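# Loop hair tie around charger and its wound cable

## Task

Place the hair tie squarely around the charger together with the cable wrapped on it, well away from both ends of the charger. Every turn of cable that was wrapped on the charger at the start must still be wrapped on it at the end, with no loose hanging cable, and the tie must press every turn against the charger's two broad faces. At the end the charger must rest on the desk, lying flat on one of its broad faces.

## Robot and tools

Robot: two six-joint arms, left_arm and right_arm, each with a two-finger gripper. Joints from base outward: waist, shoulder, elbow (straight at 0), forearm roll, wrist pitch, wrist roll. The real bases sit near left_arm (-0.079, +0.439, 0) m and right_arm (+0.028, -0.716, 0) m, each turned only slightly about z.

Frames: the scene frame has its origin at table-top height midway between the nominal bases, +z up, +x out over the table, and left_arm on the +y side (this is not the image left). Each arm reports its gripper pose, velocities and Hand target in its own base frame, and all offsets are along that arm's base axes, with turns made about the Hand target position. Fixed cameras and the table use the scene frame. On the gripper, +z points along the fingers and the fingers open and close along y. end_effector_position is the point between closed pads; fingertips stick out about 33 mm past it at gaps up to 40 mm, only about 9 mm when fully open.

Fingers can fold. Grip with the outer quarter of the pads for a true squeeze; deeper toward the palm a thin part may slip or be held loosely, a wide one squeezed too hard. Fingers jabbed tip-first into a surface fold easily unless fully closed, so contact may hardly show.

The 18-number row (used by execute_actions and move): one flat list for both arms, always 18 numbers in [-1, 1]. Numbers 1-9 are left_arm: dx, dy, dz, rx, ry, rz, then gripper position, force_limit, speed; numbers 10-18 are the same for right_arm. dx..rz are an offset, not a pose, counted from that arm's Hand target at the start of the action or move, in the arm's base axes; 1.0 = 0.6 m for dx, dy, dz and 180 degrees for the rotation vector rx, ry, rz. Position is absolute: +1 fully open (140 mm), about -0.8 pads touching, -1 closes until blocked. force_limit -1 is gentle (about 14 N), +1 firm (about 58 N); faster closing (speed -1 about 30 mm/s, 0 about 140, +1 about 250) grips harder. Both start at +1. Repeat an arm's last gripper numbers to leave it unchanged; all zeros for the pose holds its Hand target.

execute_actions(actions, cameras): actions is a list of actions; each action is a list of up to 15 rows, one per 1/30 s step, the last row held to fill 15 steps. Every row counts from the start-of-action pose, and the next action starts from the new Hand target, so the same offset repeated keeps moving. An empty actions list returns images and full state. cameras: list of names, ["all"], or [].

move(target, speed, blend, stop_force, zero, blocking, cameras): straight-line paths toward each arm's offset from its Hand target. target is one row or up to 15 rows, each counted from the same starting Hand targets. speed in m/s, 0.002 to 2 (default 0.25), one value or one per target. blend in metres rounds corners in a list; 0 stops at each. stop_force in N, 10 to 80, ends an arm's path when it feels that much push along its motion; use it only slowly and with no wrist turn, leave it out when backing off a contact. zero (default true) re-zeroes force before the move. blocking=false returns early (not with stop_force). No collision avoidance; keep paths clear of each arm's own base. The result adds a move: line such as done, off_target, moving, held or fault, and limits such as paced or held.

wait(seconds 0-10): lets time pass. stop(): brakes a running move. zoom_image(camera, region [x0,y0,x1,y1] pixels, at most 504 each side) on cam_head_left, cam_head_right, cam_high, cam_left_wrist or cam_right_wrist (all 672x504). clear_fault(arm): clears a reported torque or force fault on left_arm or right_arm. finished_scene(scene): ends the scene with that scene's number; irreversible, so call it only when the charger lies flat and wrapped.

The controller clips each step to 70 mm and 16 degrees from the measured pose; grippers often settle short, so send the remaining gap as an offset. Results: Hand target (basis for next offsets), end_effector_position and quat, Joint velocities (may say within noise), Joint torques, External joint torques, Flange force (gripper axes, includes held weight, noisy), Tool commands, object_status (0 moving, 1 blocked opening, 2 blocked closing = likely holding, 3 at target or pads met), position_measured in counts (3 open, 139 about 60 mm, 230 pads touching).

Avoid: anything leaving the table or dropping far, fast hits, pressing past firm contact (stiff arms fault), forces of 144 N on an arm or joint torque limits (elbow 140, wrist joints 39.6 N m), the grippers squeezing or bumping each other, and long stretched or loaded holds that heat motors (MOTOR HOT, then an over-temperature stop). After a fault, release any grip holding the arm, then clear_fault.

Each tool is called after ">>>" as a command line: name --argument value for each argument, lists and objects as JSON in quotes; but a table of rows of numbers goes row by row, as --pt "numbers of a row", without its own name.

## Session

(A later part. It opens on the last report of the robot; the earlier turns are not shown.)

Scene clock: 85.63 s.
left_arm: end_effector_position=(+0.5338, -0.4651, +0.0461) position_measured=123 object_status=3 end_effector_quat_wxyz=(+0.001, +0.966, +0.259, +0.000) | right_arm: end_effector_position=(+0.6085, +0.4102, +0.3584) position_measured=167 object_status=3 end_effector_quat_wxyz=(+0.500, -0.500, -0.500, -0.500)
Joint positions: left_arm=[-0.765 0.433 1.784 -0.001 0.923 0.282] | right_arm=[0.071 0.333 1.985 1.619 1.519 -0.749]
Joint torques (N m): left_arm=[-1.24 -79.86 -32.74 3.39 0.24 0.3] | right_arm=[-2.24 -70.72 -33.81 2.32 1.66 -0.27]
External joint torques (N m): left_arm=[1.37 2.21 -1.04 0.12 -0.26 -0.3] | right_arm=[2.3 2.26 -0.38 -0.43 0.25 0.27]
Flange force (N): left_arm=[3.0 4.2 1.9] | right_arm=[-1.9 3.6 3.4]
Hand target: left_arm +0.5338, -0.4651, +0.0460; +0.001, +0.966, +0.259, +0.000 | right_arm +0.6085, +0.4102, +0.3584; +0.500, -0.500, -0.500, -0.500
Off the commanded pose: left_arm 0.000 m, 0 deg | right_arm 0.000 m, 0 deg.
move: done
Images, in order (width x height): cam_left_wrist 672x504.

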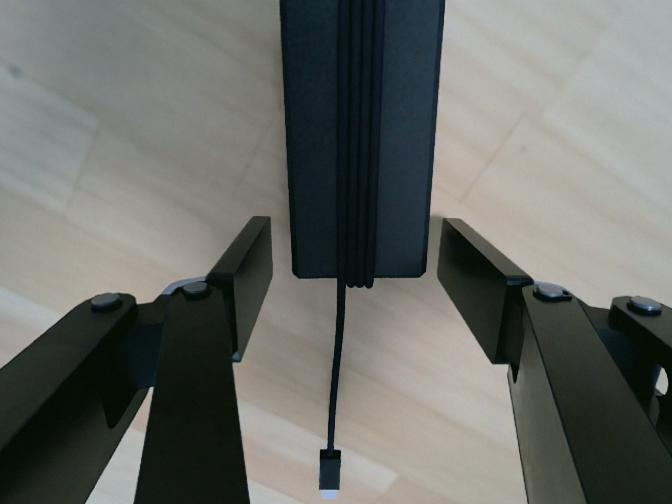

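>>> move --pt "0.0016 -0.003 0 0 0 0 0.05 0 1 0 0 0 0 0 0 -0.3 1 -1" --pt "0.0016 -0.003 0 0 0 0 -1 0 -1 0 0 0 0 0 0 -0.3 1 -1" --speed 0.05

>>> move --target '[0,0,0.15,0,0,0,-1,0,-1,0,0,0,0,0,0,-0.3,1,-1]' --speed 0.06 --cameras '["cam_left_wrist","cam_head_left","cam_high","cam_right_wrist"]'

Scene clock: 91.47 s.
left_arm: end_effector_position=(+0.5348, -0.4669, +0.0460) position_measured=150 object_status=0 end_effector_quat_wxyz=(+0.001, +0.966, +0.259, +0.000) | right_arm: end_effector_position=(+0.6085, +0.4102, +0.3584) position_measured=167 object_status=3 end_effector_quat_wxyz=(+0.500, -0.500, -0.500, -0.500)
Joint positions: left_arm=[-0.766 0.436 1.78 -0.001 0.924 0.281] | right_arm=[0.071 0.333 1.985 1.619 1.519 -0.749]
Joint torques (N m): left_arm=[-1.63 -76.15 -31.4 3.58 -0.38 0.37] | right_arm=[-1.98 -70.5 -33.85 2.34 1.65 -0.3]
External joint torques (N m): left_arm=[1.55 -1.81 -2.46 -0.07 0.35 -0.37] | right_arm=[1.81 1.96 -0.53 -0.42 0.25 0.3]
Flange force (N): left_arm=[2.6 2.4 -4.0] | right_arm=[-1.4 3.6 2.6]
Hand target: left_arm +0.5348, -0.4669, +0.0460; +0.001, +0.966, +0.259, +0.000 | right_arm +0.6085, +0.4102, +0.3584; +0.500, -0.500, -0.500, -0.500
Off the commanded pose: left_arm 0.000 m, 0 deg | right_arm 0.000 m, 0 deg.
move: done

Scene clock: 93.23 s.
left_arm: end_effector_position=(+0.5348, -0.4668, +0.1360) position_measured=150 object_status=2 end_effector_quat_wxyz=(+0.001, +0.966, +0.259, +0.000) | right_arm: end_effector_position=(+0.6085, +0.4102, +0.3584) position_measured=167 object_status=3 end_effector_quat_wxyz=(+0.500, -0.500, -0.500, -0.500)
Joint positions: left_arm=[-0.766 0.356 1.708 0 1.075 0.281] | right_arm=[0.071 0.333 1.985 1.619 1.519 -0.749]
Joint torques (N m): left_arm=[-1.32 -77.86 -37.67 3.91 0.19 0.29] | right_arm=[-1.95 -70.65 -33.78 2.3 1.64 -0.3]
External joint torques (N m): left_arm=[1.8 4.24 0.48 -0.04 -0.21 -0.29] | right_arm=[1.87 2.18 -0.38 -0.4 0.27 0.3]
Flange force (N): left_arm=[3.6 4.1 4.1] | right_arm=[-1.8 3.6 2.7]
Hand target: left_arm +0.5348, -0.4669, +0.1360; +0.001, +0.966, +0.259, +0.000 | right_arm +0.6085, +0.4102, +0.3584; +0.500, -0.500, -0.500, -0.500
Off the commanded pose: left_arm 0.000 m, 0 deg | right_arm 0.000 m, 0 deg.
move: done
Images, in order (width x height): cam_head_left 672x504, cam_high 672x504, cam_left_wrist 672x504, cam_right_wrist 672x504.

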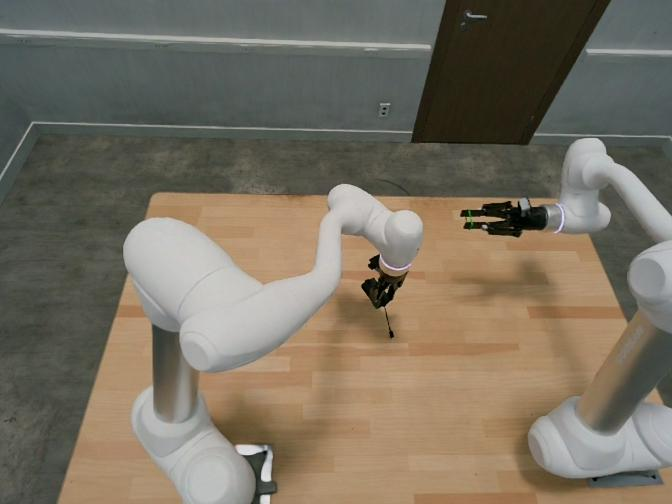

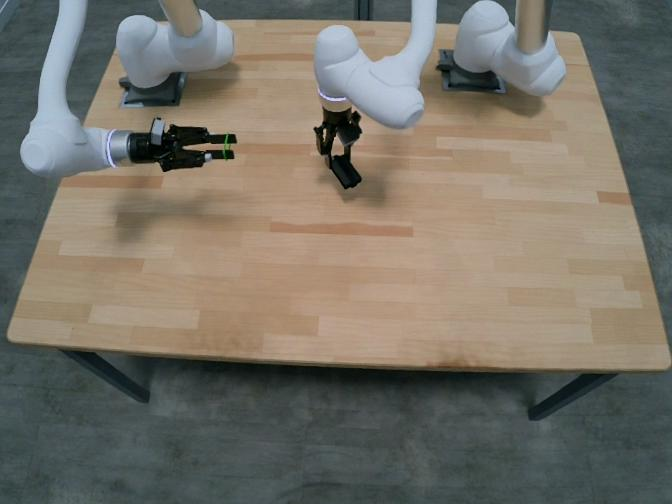

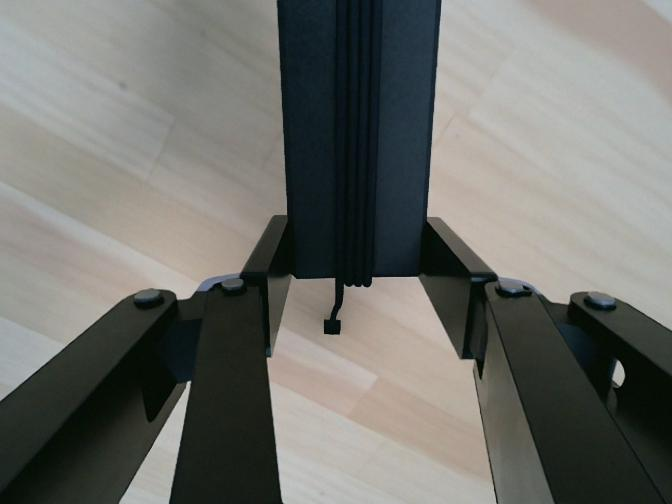

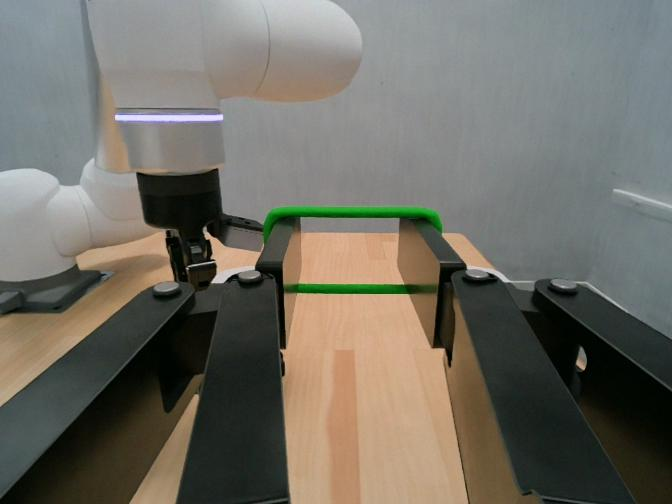

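>>> move --pt "0.27 0.236 0.273 0 0 -0.667 -1 0 -1 0 0 0 0 0 0 -0.3 1 -1" --pt "0.27 0.236 0.273 0 0 -0.667 -1 0 -1 0.006 0.35 -0.114 -0.139 0 0 0.1 1 -1" --speed 0.22 --cameras '["cam_left_wrist","cam_head_left","cam_high","cam_right_wrist"]'

>>> zoom_image --camera "cam_right_wrist" --region '[200, 30, 500, 280]'

>>> zoom_image --camera "cam_head_left" --region '[310, 190, 430, 270]'

>>> zoom_image --camera "cam_high" --region '[290, 130, 430, 210]'

Scene clock: 107.53 s.
left_arm: end_effector_position=(+0.6968, -0.3253, +0.2998) position_measured=150 object_status=2 end_effector_quat_wxyz=(+0.001, +0.707, -0.707, -0.001) | right_arm: end_effector_position=(+0.6122, +0.6202, +0.2900) position_measured=117 object_status=0 end_effector_quat_wxyz=(-0.380, +0.596, +0.597, +0.380)
Joint positions: left_arm=[-0.481 0.361 1.391 -0.001 1.392 2.661] | right_arm=[0.43 0.361 1.78 1.389 0.993 -0.42]
Joint torques (N m): left_arm=[-1.34 -82.68 -42.07 4.1 0.16 0.34] | right_arm=[-1.98 -78.48 -38.57 3.02 0.78 -0.34]
External joint torques (N m): left_arm=[1.21 4.48 0.5 0.12 -0.19 -0.34] | right_arm=[2.2 1.74 -0.63 -0.41 0.27 0.33]
Flange force (N): left_arm=[1.5 -5.9 2.3] | right_arm=[2.0 2.6 3.9]
Hand target: left_arm +0.6968, -0.3253, +0.2998; +0.001, +0.707, -0.707, -0.001 | right_arm +0.6121, +0.6202, +0.2900; -0.380, +0.596, +0.597, +0.380
Off the commanded pose: left_arm 0.000 m, 0 deg | right_arm 0.000 m, 0 deg.
move: done
Images, in order (width x height): cam_head_left 672x504, cam_high 672x504, cam_left_wrist 672x504, cam_right_wrist 672x504.

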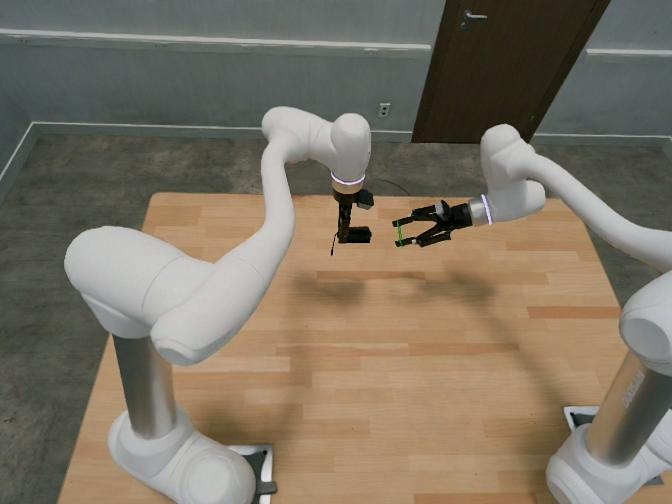

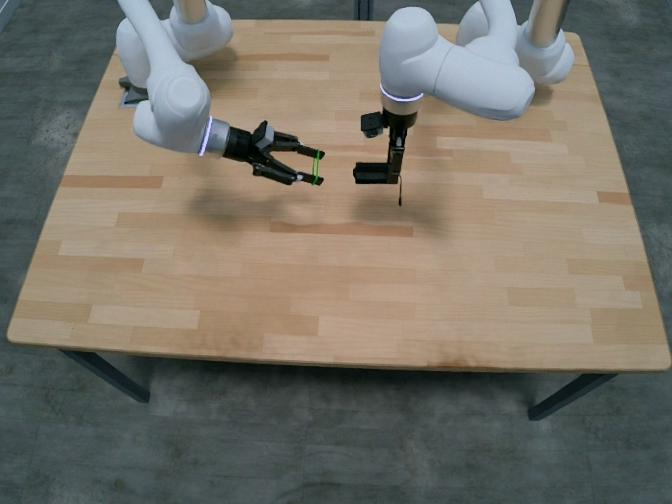

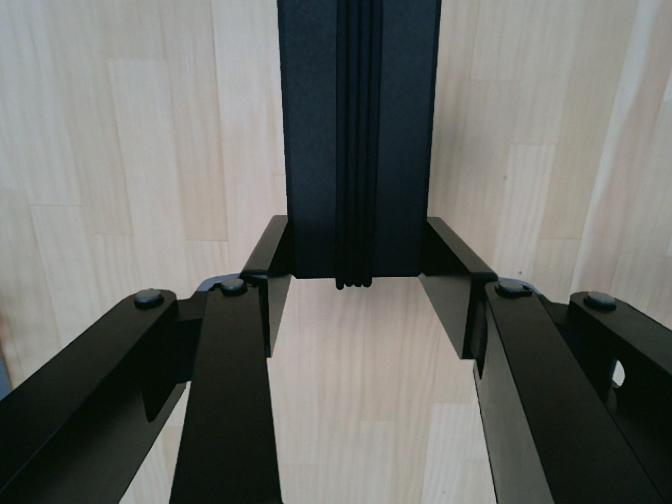

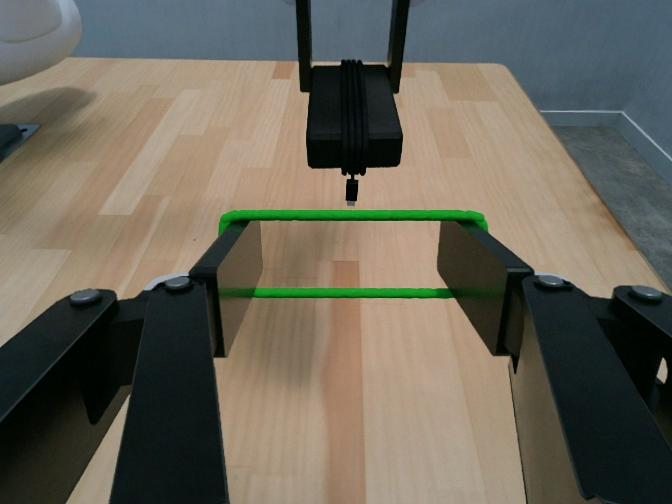

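Scaled by 1.680.

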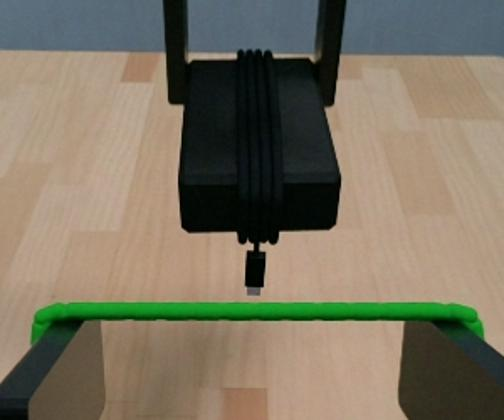

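Scaled by 4.200.

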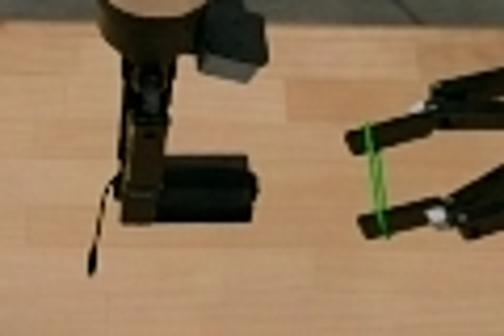

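Scaled by 3.600.

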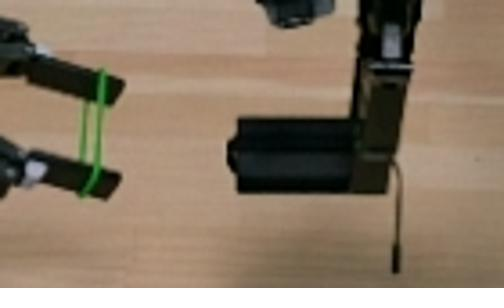

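>>> move --pt "0 0 0 0 0 0 -0.98 1 -1 0.0067 0.06 0.003 -0.0833 0 0 0.1 1 -1" --pt "0 0 0 0 0 0 -0.98 1 -1 0.0067 0.179 -0.003 -0.0833 0 0 0.1 1 -1" --speed 0.06 --cameras '["cam_left_wrist","cam_head_left","cam_high","cam_right_wrist"]'

>>> zoom_image --camera "cam_right_wrist" --region '[200, 80, 500, 330]'

>>> zoom_image --camera "cam_head_left" --region '[310, 190, 430, 270]'

>>> zoom_image --camera "cam_high" --region '[290, 130, 430, 210]'

Scene clock: 130.10 s.
left_arm: end_effector_position=(+0.6968, -0.3252, +0.2998) position_measured=152 object_status=2 end_effector_quat_wxyz=(+0.001, +0.707, -0.707, -0.001) | right_arm: end_effector_position=(+0.6162, +0.7275, +0.2882) position_measured=117 object_status=3 end_effector_quat_wxyz=(-0.299, +0.641, +0.641, +0.299)
Joint positions: left_arm=[-0.481 0.361 1.391 -0.001 1.392 2.661] | right_arm=[0.61 0.432 1.531 0.974 0.862 0.062]
Joint torques (N m): left_arm=[-2.25 -82.52 -42.33 3.57 -0.13 0.29] | right_arm=[-1.13 -88.43 -41.67 4.69 -0.43 -0.33]
External joint torques (N m): left_arm=[2.42 4.08 0.71 0.66 0.11 -0.29] | right_arm=[0.69 3.33 -0.03 -0.79 0.27 0.33]
Flange force (N): left_arm=[-0.3 -5.9 2.0] | right_arm=[2.6 4.1 3.5]
Hand target: left_arm +0.6968, -0.3253, +0.2998; +0.001, +0.707, -0.707, -0.001 | right_arm +0.6162, +0.7276, +0.2882; -0.299, +0.641, +0.641, +0.299
Off the commanded pose: left_arm 0.000 m, 0 deg | right_arm 0.000 m, 0 deg.
move: done
Images, in order (width x height): cam_head_left 672x504, cam_high 672x504, cam_left_wrist 672x504, cam_right_wrist 672x504.

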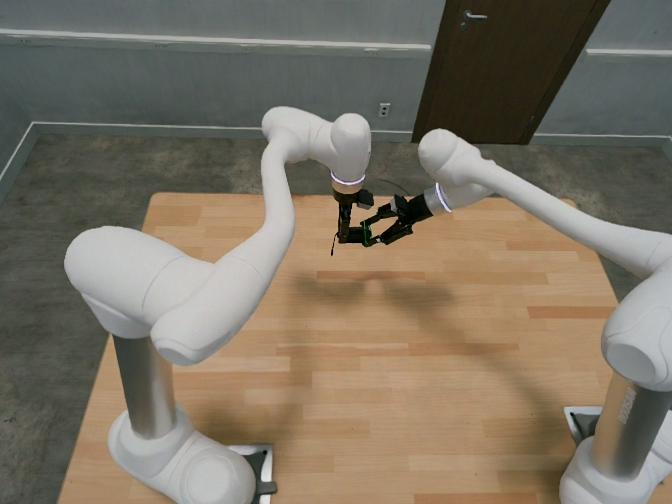

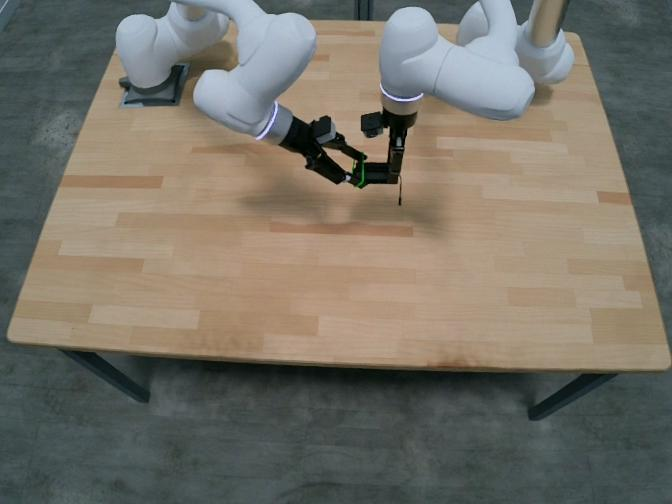

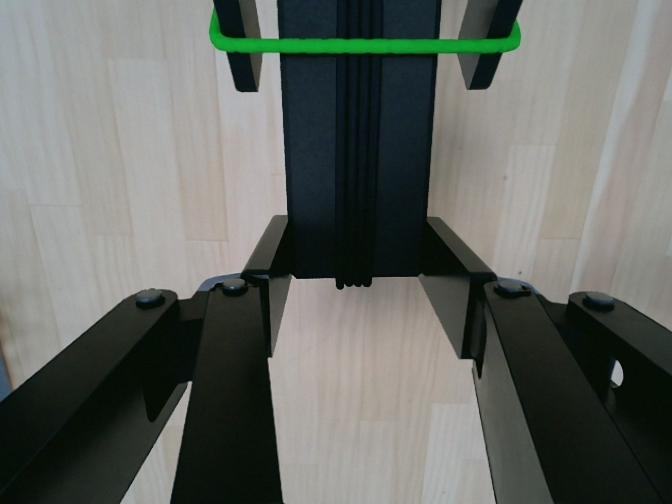

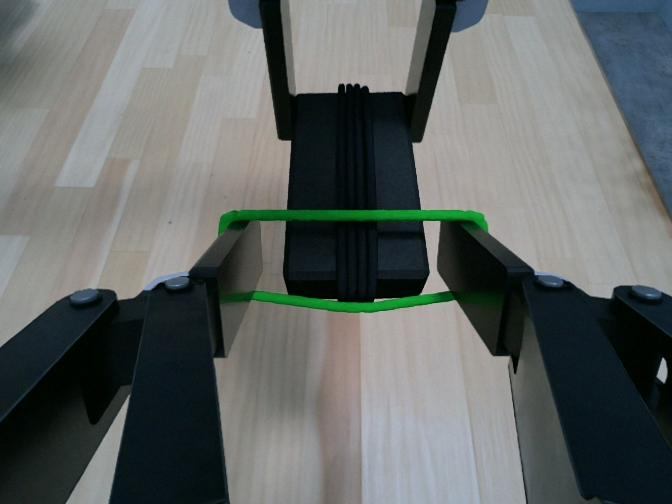

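Scaled by 1.680.

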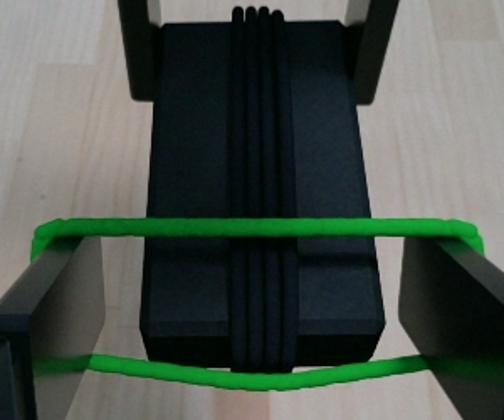

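Scaled by 4.200.

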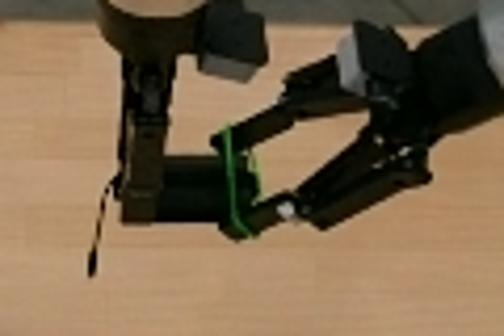

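Scaled by 3.600.

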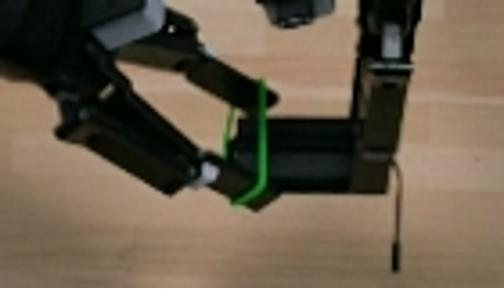

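>>> move --pt "0 0 0 0 0 0 -0.98 1 -1 0 -0.01 0 0 0 0 0.1 1 -1" --pt "0 0 0 0 0 0 -0.98 1 -1 0 -0.01 -0.0217 0 0 0 0.1 1 -1" --pt "0 0 0 0 0 0 -0.98 1 -1 0 -0.0025 -0.0337 0.139 0 0 0.1 1 -1" --speed 0.03 --cameras '["cam_head_left","cam_high","cam_right_wrist"]'

>>> zoom_image --camera "cam_right_wrist" --region '[200, 80, 500, 330]'

>>> zoom_image --camera "cam_head_left" --region '[310, 190, 430, 270]'

>>> zoom_image --camera "cam_high" --region '[290, 130, 430, 210]'

Scene clock: 148.30 s.
left_arm: end_effector_position=(+0.6968, -0.3253, +0.2998) position_measured=152 object_status=2 end_effector_quat_wxyz=(+0.001, +0.707, -0.707, -0.001) | right_arm: end_effector_position=(+0.6162, +0.7261, +0.2680) position_measured=117 object_status=3 end_effector_quat_wxyz=(-0.431, +0.561, +0.561, +0.431)
Joint positions: left_arm=[-0.481 0.361 1.391 -0.001 1.392 2.661] | right_arm=[0.534 0.497 1.736 1.688 0.992 -0.625]
Joint torques (N m): left_arm=[-1.04 -83.85 -43.05 3.87 0.1 0.3] | right_arm=[-1.96 -88.94 -35.8 1.48 0.99 -0.3]
External joint torques (N m): left_arm=[1.19 5.09 1.34 0.37 -0.13 -0.3] | right_arm=[2.09 1.71 -1.6 -0.06 0.59 0.3]
Flange force (N): left_arm=[1.1 -5.2 3.6] | right_arm=[1.1 3.9 5.0]
Hand target: left_arm +0.6968, -0.3253, +0.2998; +0.001, +0.707, -0.707, -0.001 | right_arm +0.6162, +0.7261, +0.2679; -0.431, +0.561, +0.561, +0.431
Off the commanded pose: left_arm 0.000 m, 0 deg | right_arm 0.000 m, 0 deg.
move: done
Images, in order (width x height): cam_head_left 672x504, cam_high 672x504, cam_right_wrist 672x504.

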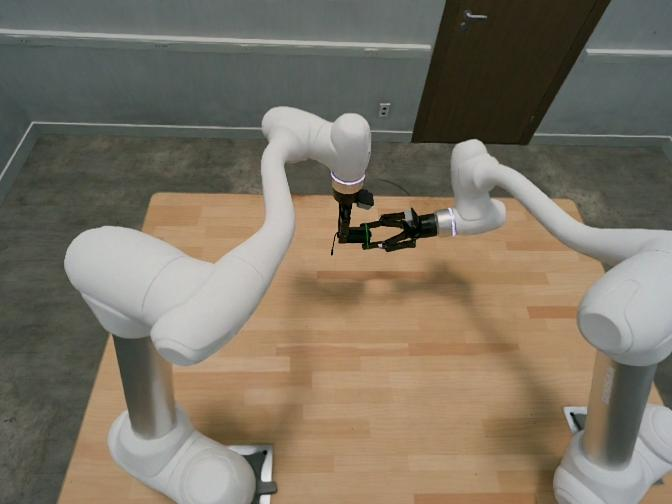

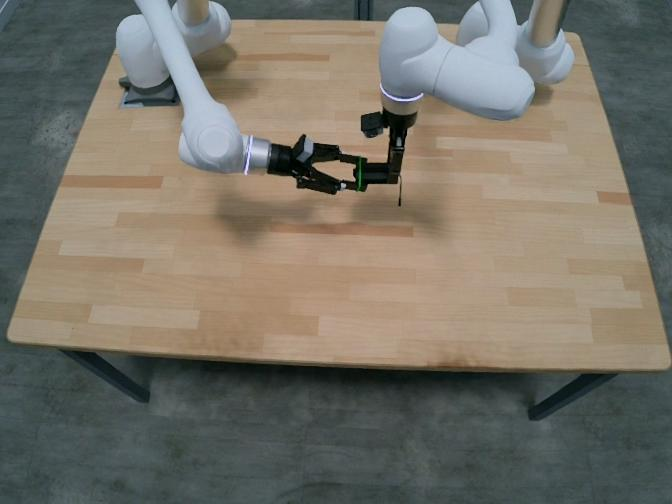

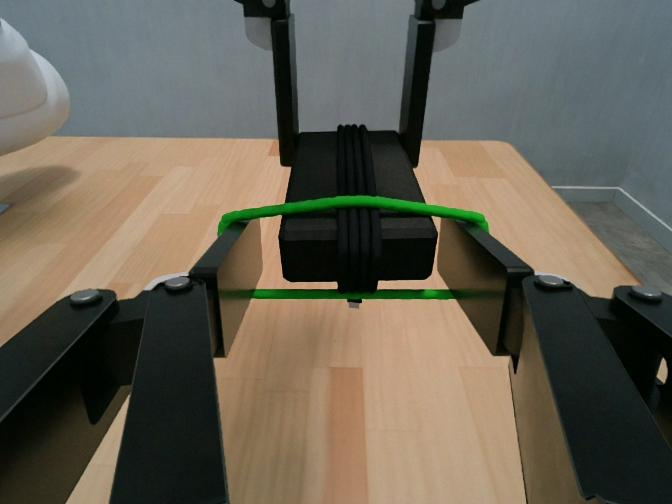

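Scaled by 1.680.

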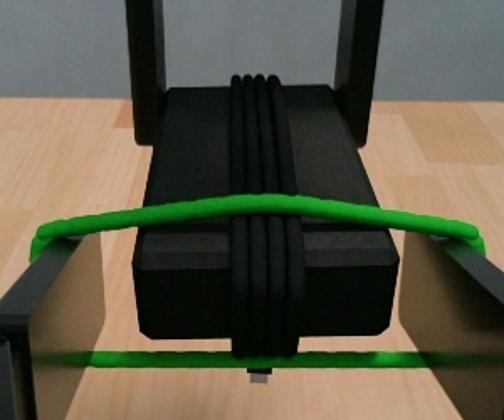

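Scaled by 4.200.

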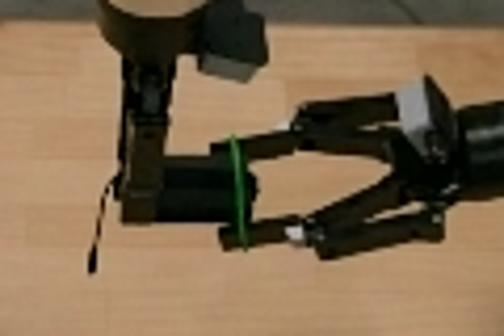

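Scaled by 3.600.

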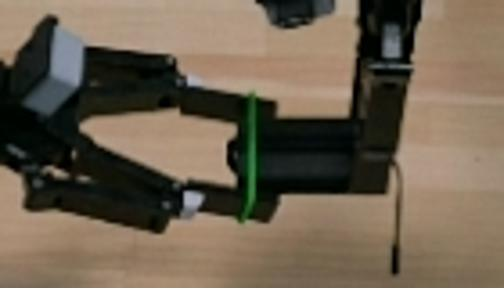

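>>> move --pt "0 0 0 0 0 0 -0.98 1 -1 0 0.004 -0.004 0.083 0 0 0.1 1 -1" --pt "0 0 0 0 0 0 -0.98 1 -1 0 0.022 -0.003 0.083 0 0 0.1 1 -1" --pt "0 0 0 0 0 0 -0.98 1 -1 0 0.024 0.001 0.083 0 0 0.1 1 -1" --speed 0.02 --cameras '["cam_head_left","cam_high","cam_right_wrist"]'

>>> zoom_image --camera "cam_right_wrist" --region '[200, 80, 500, 330]'

>>> zoom_image --camera "cam_head_left" --region '[310, 190, 430, 270]'

>>> zoom_image --camera "cam_high" --region '[290, 130, 430, 210]'

Scene clock: 161.07 s.
left_arm: end_effector_position=(+0.6968, -0.3253, +0.2998) position_measured=152 object_status=2 end_effector_quat_wxyz=(+0.001, +0.707, -0.707, -0.001) | right_arm: end_effector_position=(+0.6162, +0.7405, +0.2685) position_measured=117 object_status=3 end_effector_quat_wxyz=(+0.500, -0.500, -0.500, -0.500)
Joint positions: left_arm=[-0.481 0.361 1.391 -0.001 1.392 2.661] | right_arm=[0.538 0.592 1.772 1.972 1.203 -0.869]
Joint torques (N m): left_arm=[-1.51 -83.3 -42.44 3.93 0.06 0.33] | right_arm=[-1.77 -96.64 -33.33 0.38 1.7 -0.32]
External joint torques (N m): left_arm=[1.39 4.86 0.82 0.28 -0.09 -0.33] | right_arm=[1.87 4.84 -0.54 0.1 0.41 0.31]
Flange force (N): left_arm=[1.3 -6.0 2.7] | right_arm=[-5.3 4.6 5.7]
Hand target: left_arm +0.6968, -0.3253, +0.2998; +0.001, +0.707, -0.707, -0.001 | right_arm +0.6162, +0.7405, +0.2685; +0.500, -0.500, -0.500, -0.500
Off the commanded pose: left_arm 0.000 m, 0 deg | right_arm 0.000 m, 0 deg.
move: done
Images, in order (width x height): cam_head_left 672x504, cam_high 672x504, cam_right_wrist 672x504.

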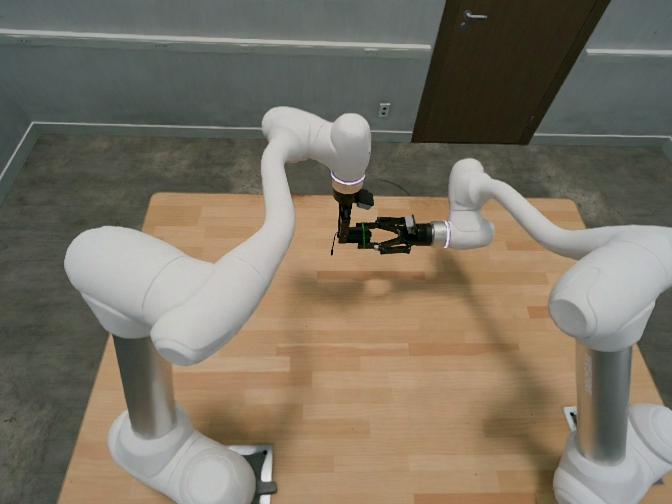

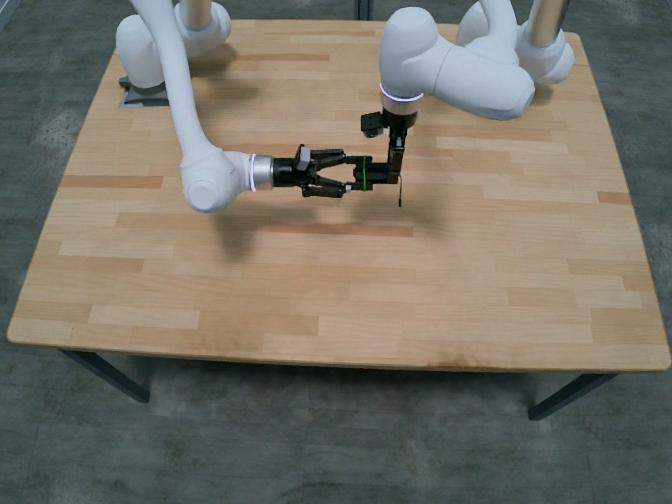

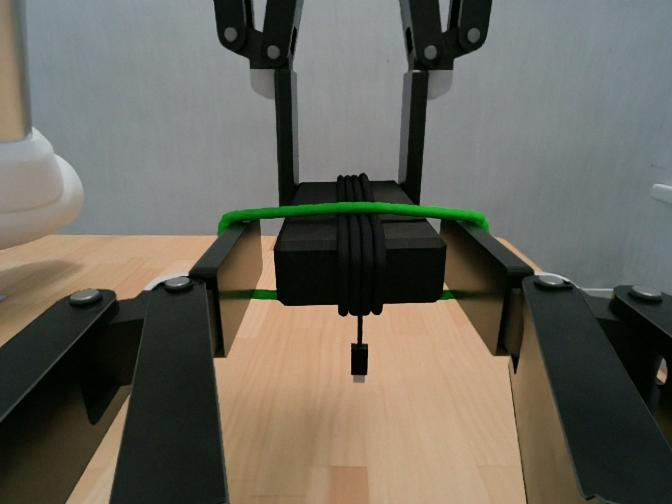

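Scaled by 1.680.

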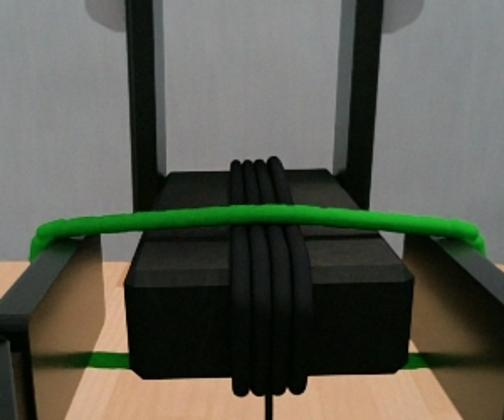

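Scaled by 4.200.

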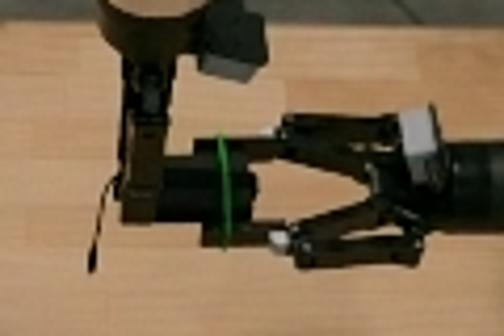

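Scaled by 3.600.

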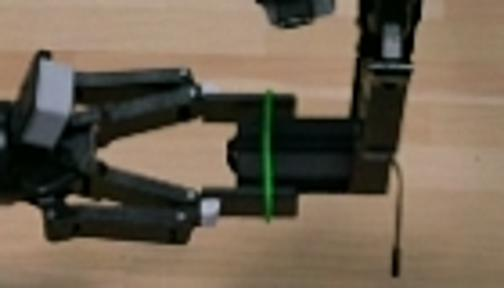

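>>> move --target '[0,0,0,0,0,0,-0.98,1,-1,0,0.0425,0,0,0,0,0.1,1,-1]' --speed 0.02 --cameras '["cam_left_wrist","cam_high","cam_right_wrist"]'

>>> zoom_image --camera "cam_high" --region '[290, 130, 430, 210]'

Scene clock: 166.80 s.
left_arm: end_effector_position=(+0.6968, -0.3253, +0.2998) position_measured=152 object_status=2 end_effector_quat_wxyz=(+0.001, +0.707, -0.707, -0.001) | right_arm: end_effector_position=(+0.6162, +0.7660, +0.2685) position_measured=117 object_status=3 end_effector_quat_wxyz=(+0.500, -0.500, -0.500, -0.500)
Joint positions: left_arm=[-0.481 0.361 1.391 -0.001 1.392 2.661] | right_arm=[0.567 0.609 1.74 1.99 1.178 -0.863]
Joint torques (N m): left_arm=[-1.8 -83.25 -42.58 3.87 0.01 0.32] | right_arm=[-1.69 -96.63 -33.68 0.61 1.66 -0.33]
External joint torques (N m): left_arm=[2.25 4.57 0.92 0.37 -0.03 -0.32] | right_arm=[1.71 2.48 -0.73 -0.2 0.46 0.33]
Flange force (N): left_arm=[0.0 -5.9 2.7] | right_arm=[-2.3 3.0 4.0]
Hand target: left_arm +0.6968, -0.3253, +0.2998; +0.001, +0.707, -0.707, -0.001 | right_arm +0.6162, +0.7660, +0.2685; +0.500, -0.500, -0.500, -0.500
Off the commanded pose: left_arm 0.000 m, 0 deg | right_arm 0.000 m, 0 deg.
move: done
Images, in order (width x height): cam_high 672x504, cam_left_wrist 672x504, cam_right_wrist 672x504.

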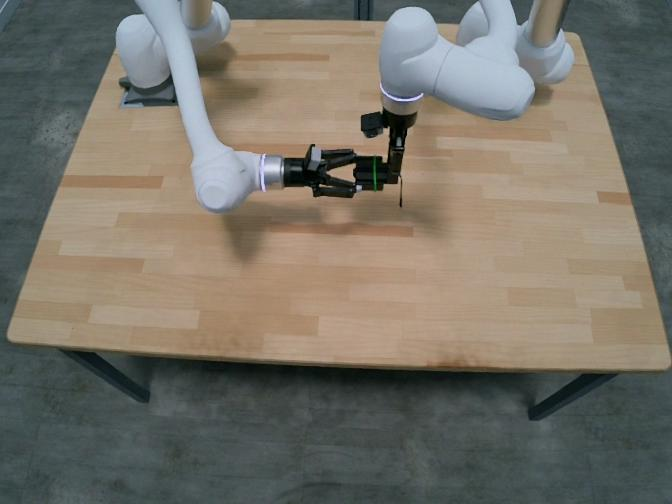

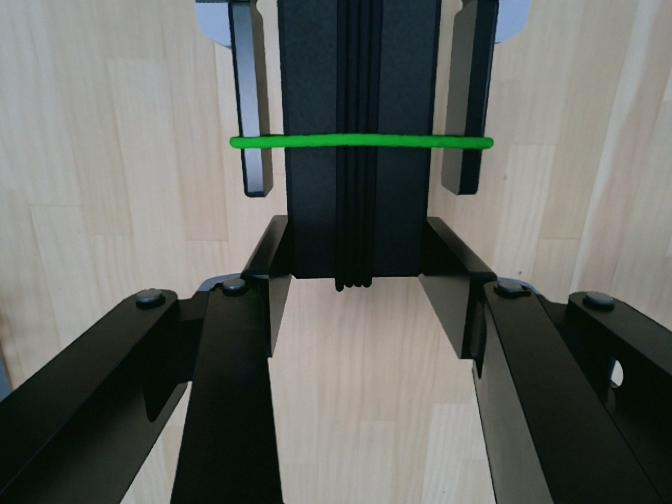

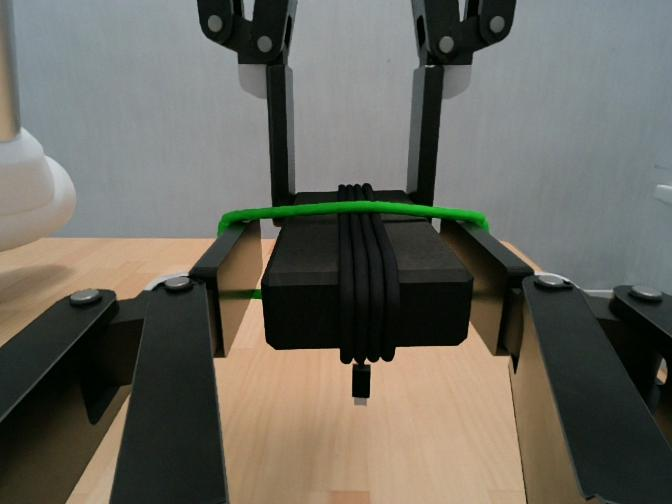

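Scaled by 3.600.

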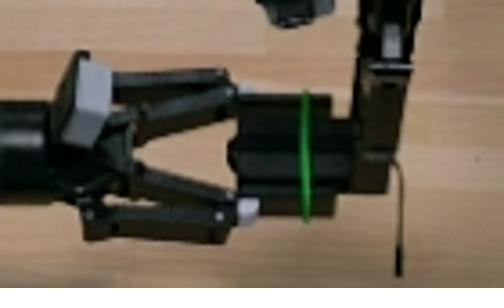

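>>> move --pt "0 0 0 0 0 0 -0.98 1 -1 0 0 0 0 0 -0.0077 0.1 1 -1" --pt "0 0 0 0 0 0 -0.98 1 -1 0 0 0 0 0 -0.0077 -1 -1 -1" --speed 0.03 --cameras '["cam_left_wrist","cam_right_wrist"]'

>>> wait --seconds 0.5

Scene clock: 173.83 s.
left_arm: end_effector_position=(+0.6967, -0.3253, +0.2998) position_measured=152 object_status=2 end_effector_quat_wxyz=(+0.001, +0.707, -0.707, -0.001) | right_arm: end_effector_position=(+0.6163, +0.7660, +0.2685) position_measured=148 object_status=2 end_effector_quat_wxyz=(+0.494, -0.506, -0.494, -0.506)
Joint positions: left_arm=[-0.481 0.361 1.391 -0.001 1.392 2.661] | right_arm=[0.573 0.601 1.755 2.018 1.161 -0.879]
Joint torques (N m): left_arm=[1.38 -80.86 -47.87 5.22 -4.37 -0.23] | right_arm=[10.25 -98.05 -30.46 -2.41 4.84 -0.18]
External joint torques (N m): left_arm=[-1.48 2.45 6.24 -0.99 4.34 0.23] | right_arm=[-10.08 4.11 -3.93 2.71 -2.68 0.18]
Flange force (N): left_arm=[-1.7 7.4 2.1] | right_arm=[-3.0 15.6 1.4]
Hand target: left_arm +0.6968, -0.3253, +0.2998; +0.001, +0.707, -0.707, -0.001 | right_arm +0.6162, +0.7660, +0.2685; +0.494, -0.506, -0.494, -0.506
Off the commanded pose: left_arm 0.000 m, 0 deg | right_arm 0.000 m, 0 deg.
move: done
Images, in order (width x height): cam_left_wrist 672x504, cam_right_wrist 672x504.

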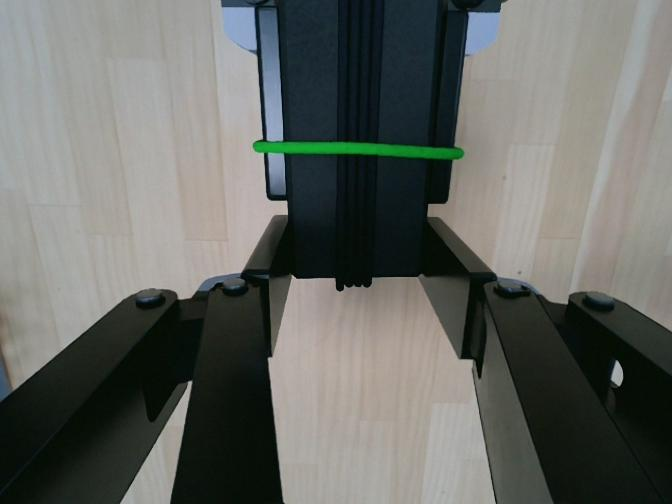

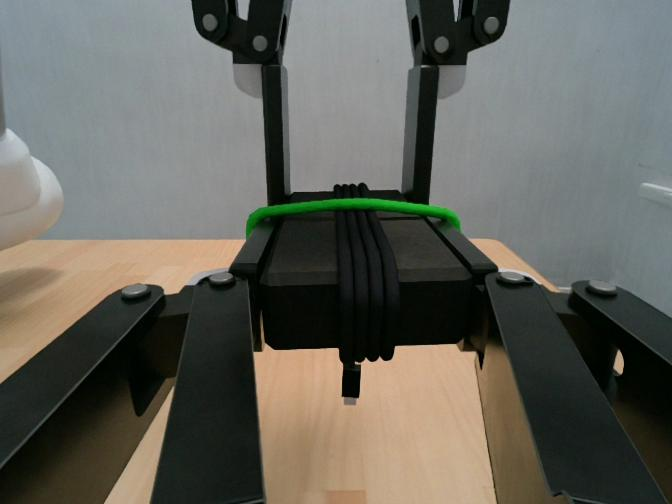

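Scene clock: 174.33 s.
left_arm: end_effector_position=(+0.6968, -0.3253, +0.2998) position_measured=152 object_status=2 end_effector_quat_wxyz=(+0.001, +0.707, -0.707, -0.001) | right_arm: end_effector_position=(+0.6162, +0.7660, +0.2685) position_measured=148 object_status=2 end_effector_quat_wxyz=(+0.494, -0.506, -0.494, -0.506)
Joint positions: left_arm=[-0.481 0.361 1.391 -0.001 1.392 2.661] | right_arm=[0.573 0.601 1.755 2.018 1.161 -0.879]
Joint torques (N m): left_arm=[1.67 -80.79 -48.69 5.4 -4.87 -0.23] | right_arm=[11.45 -97.91 -29.93 -2.91 5.06 -0.21]
External joint torques (N m): left_arm=[-1.52 2.6 7.14 -1.18 4.84 0.23] | right_arm=[-11.48 4.5 -4.37 3.21 -2.91 0.2]
Flange force (N): left_arm=[-2.2 8.8 2.6] | right_arm=[-3.4 17.3 1.3]
Hand target: left_arm +0.6968, -0.3253, +0.2998; +0.001, +0.707, -0.707, -0.001 | right_arm +0.6162, +0.7660, +0.2685; +0.494, -0.506, -0.494, -0.506
Tool commands: left_gripper/position=-0.98 left_gripper/force_limit=+1.0 left_gripper/speed=-1.0 right_gripper/position=-1.0 right_gripper/force_limit=-1.0 right_gripper/speed=-1.0
Off the commanded pose: left_arm 0.000 m, 0 deg | right_arm 0.000 m, 0 deg.
wait: 0.50 s; at rest by 0.17 s

>>> move --pt "0 0 0 0 0 0 0.2 0 -1 0 0 0 0 0 0 -1 -1 -1" --pt "0 0 0.22 0 0 0 0.2 0 -1 0 0 0 0 0 0 -1 -1 -1" --speed '[0.05,0.12]' --cameras '["cam_right_wrist"]'

>>> move --pt "-0.328 0.06 0.06 0 0 0 0.2 0 -1 0 0 0 0 0 0 -1 -1 -1" --pt "-0.37 -0.068 0.02 0 -0.5 0 0.2 0 -1 0 0 0 0 0 0 -1 -1 -1" --pt "-0.37 -0.068 -0.273 0 -0.5 0 0.2 0 -1 0 0 0 0 0 0 -1 -1 -1" --speed '[0.25,0.3,0.2]' --cameras '["cam_left_wrist","cam_high","cam_head_left"]'

>>> zoom_image --camera "cam_left_wrist" --region '[200, 0, 540, 300]'

>>> zoom_image --camera "cam_high" --region '[290, 80, 430, 210]'

Scene clock: 189.00 s.
left_arm: end_effector_position=(+0.6968, -0.3252, +0.4319) position_measured=104 object_status=3 end_effector_quat_wxyz=(+0.001, +0.707, -0.707, -0.001) | right_arm: end_effector_position=(+0.6162, +0.7660, +0.2685) position_measured=148 object_status=2 end_effector_quat_wxyz=(+0.494, -0.506, -0.494, -0.506)
Joint positions: left_arm=[-0.481 0.346 1.173 -0.001 1.624 2.661] | right_arm=[0.573 0.601 1.755 2.018 1.161 -0.879]
Joint torques (N m): left_arm=[-1.55 -79.11 -40.67 4.2 0.24 0.31] | right_arm=[-2.1 -100.08 -35.74 1.36 2.76 -0.25]
External joint torques (N m): left_arm=[1.39 1.39 -1.61 0.09 -0.27 -0.31] | right_arm=[1.77 7.47 1.61 -1.06 -0.63 0.25]
Flange force (N): left_arm=[1.3 -6.2 -2.7] | right_arm=[-7.8 4.0 5.0]
Hand target: left_arm +0.6968, -0.3253, +0.4318; +0.001, +0.707, -0.707, -0.001 | right_arm +0.6162, +0.7660, +0.2685; +0.494, -0.506, -0.494, -0.506
Off the commanded pose: left_arm 0.000 m, 0 deg | right_arm 0.000 m, 0 deg.
move: done
Images, in order (width x height): cam_right_wrist 672x504.

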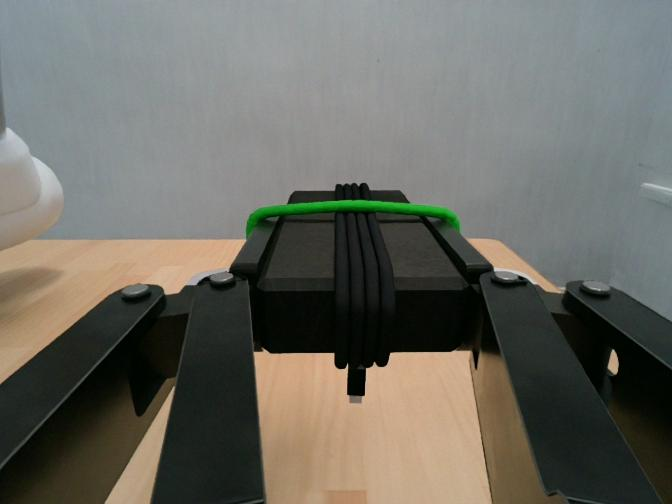

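Scene clock: 194.23 s.
left_arm: end_effector_position=(+0.4747, -0.3661, +0.2681) position_measured=104 object_status=3 end_effector_quat_wxyz=(+0.500, -0.500, +0.501, -0.499) | right_arm: end_effector_position=(+0.6162, +0.7660, +0.2685) position_measured=148 object_status=2 end_effector_quat_wxyz=(+0.494, -0.506, -0.494, -0.506)
Joint positions: left_arm=[-1.288 0.202 2.442 1.82 1.436 0.481] | right_arm=[0.573 0.601 1.755 2.018 1.161 -0.879]
Joint torques (N m): left_arm=[-2.16 -46.58 -23.78 0.64 2.65 0.29] | right_arm=[-2.13 -99.98 -35.83 1.36 2.8 -0.31]
External joint torques (N m): left_arm=[2.01 1.14 -0.91 0.13 -0.19 -0.34] | right_arm=[2.28 6.9 1.64 -1.07 -0.65 0.31]
Flange force (N): left_arm=[1.0 2.9 6.6] | right_arm=[-7.1 3.1 5.2]
Hand target: left_arm +0.4748, -0.3661, +0.2680; +0.500, -0.500, +0.501, -0.499 | right_arm +0.6162, +0.7660, +0.2685; +0.494, -0.506, -0.494, -0.506
Off the commanded pose: left_arm 0.000 m, 0 deg | right_arm 0.000 m, 0 deg.
move: done
Images, in order (width x height): cam_head_left 672x504, cam_high 672x504, cam_left_wrist 672x504.

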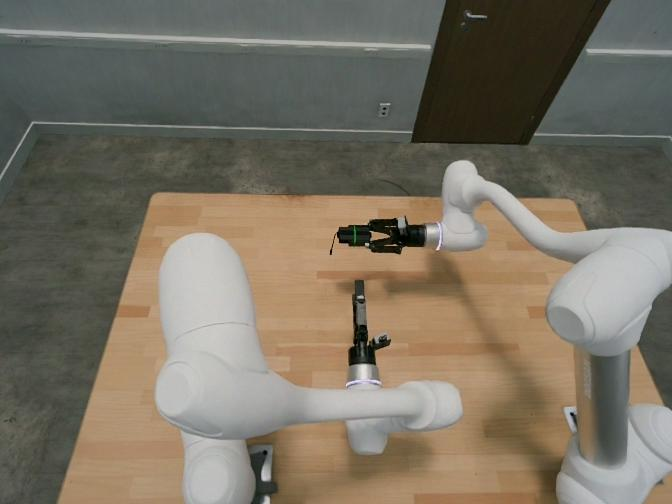

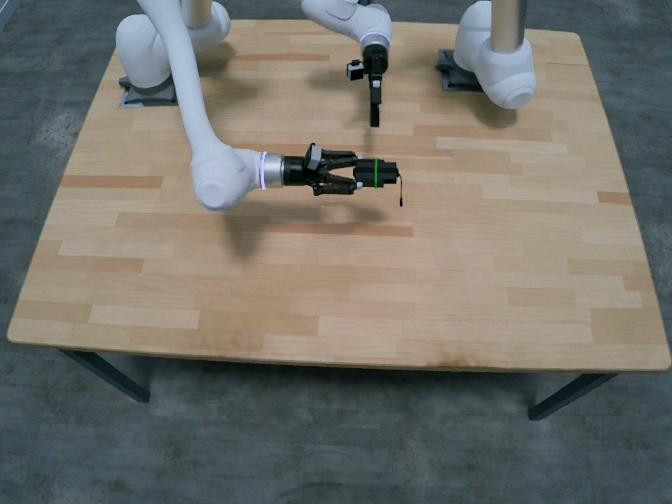

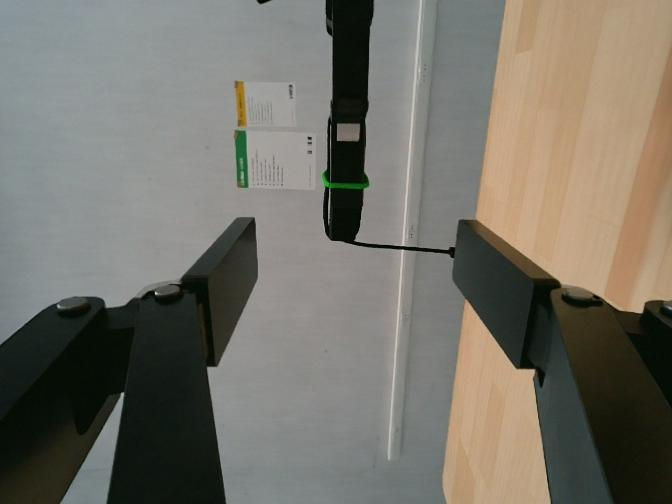

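Scaled by 1.482.

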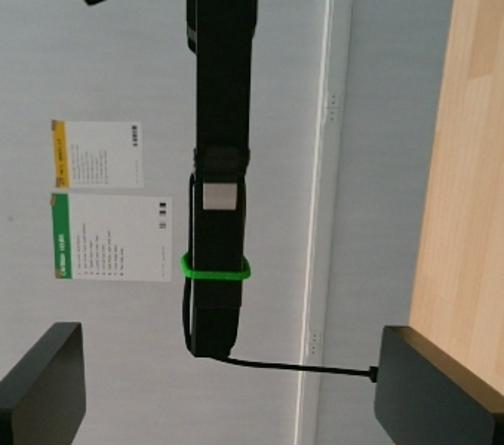

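Scaled by 3.600.

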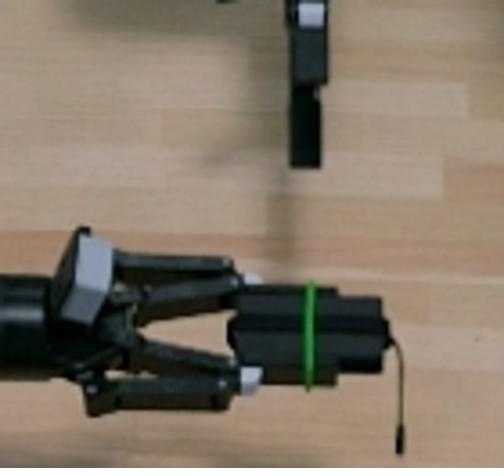

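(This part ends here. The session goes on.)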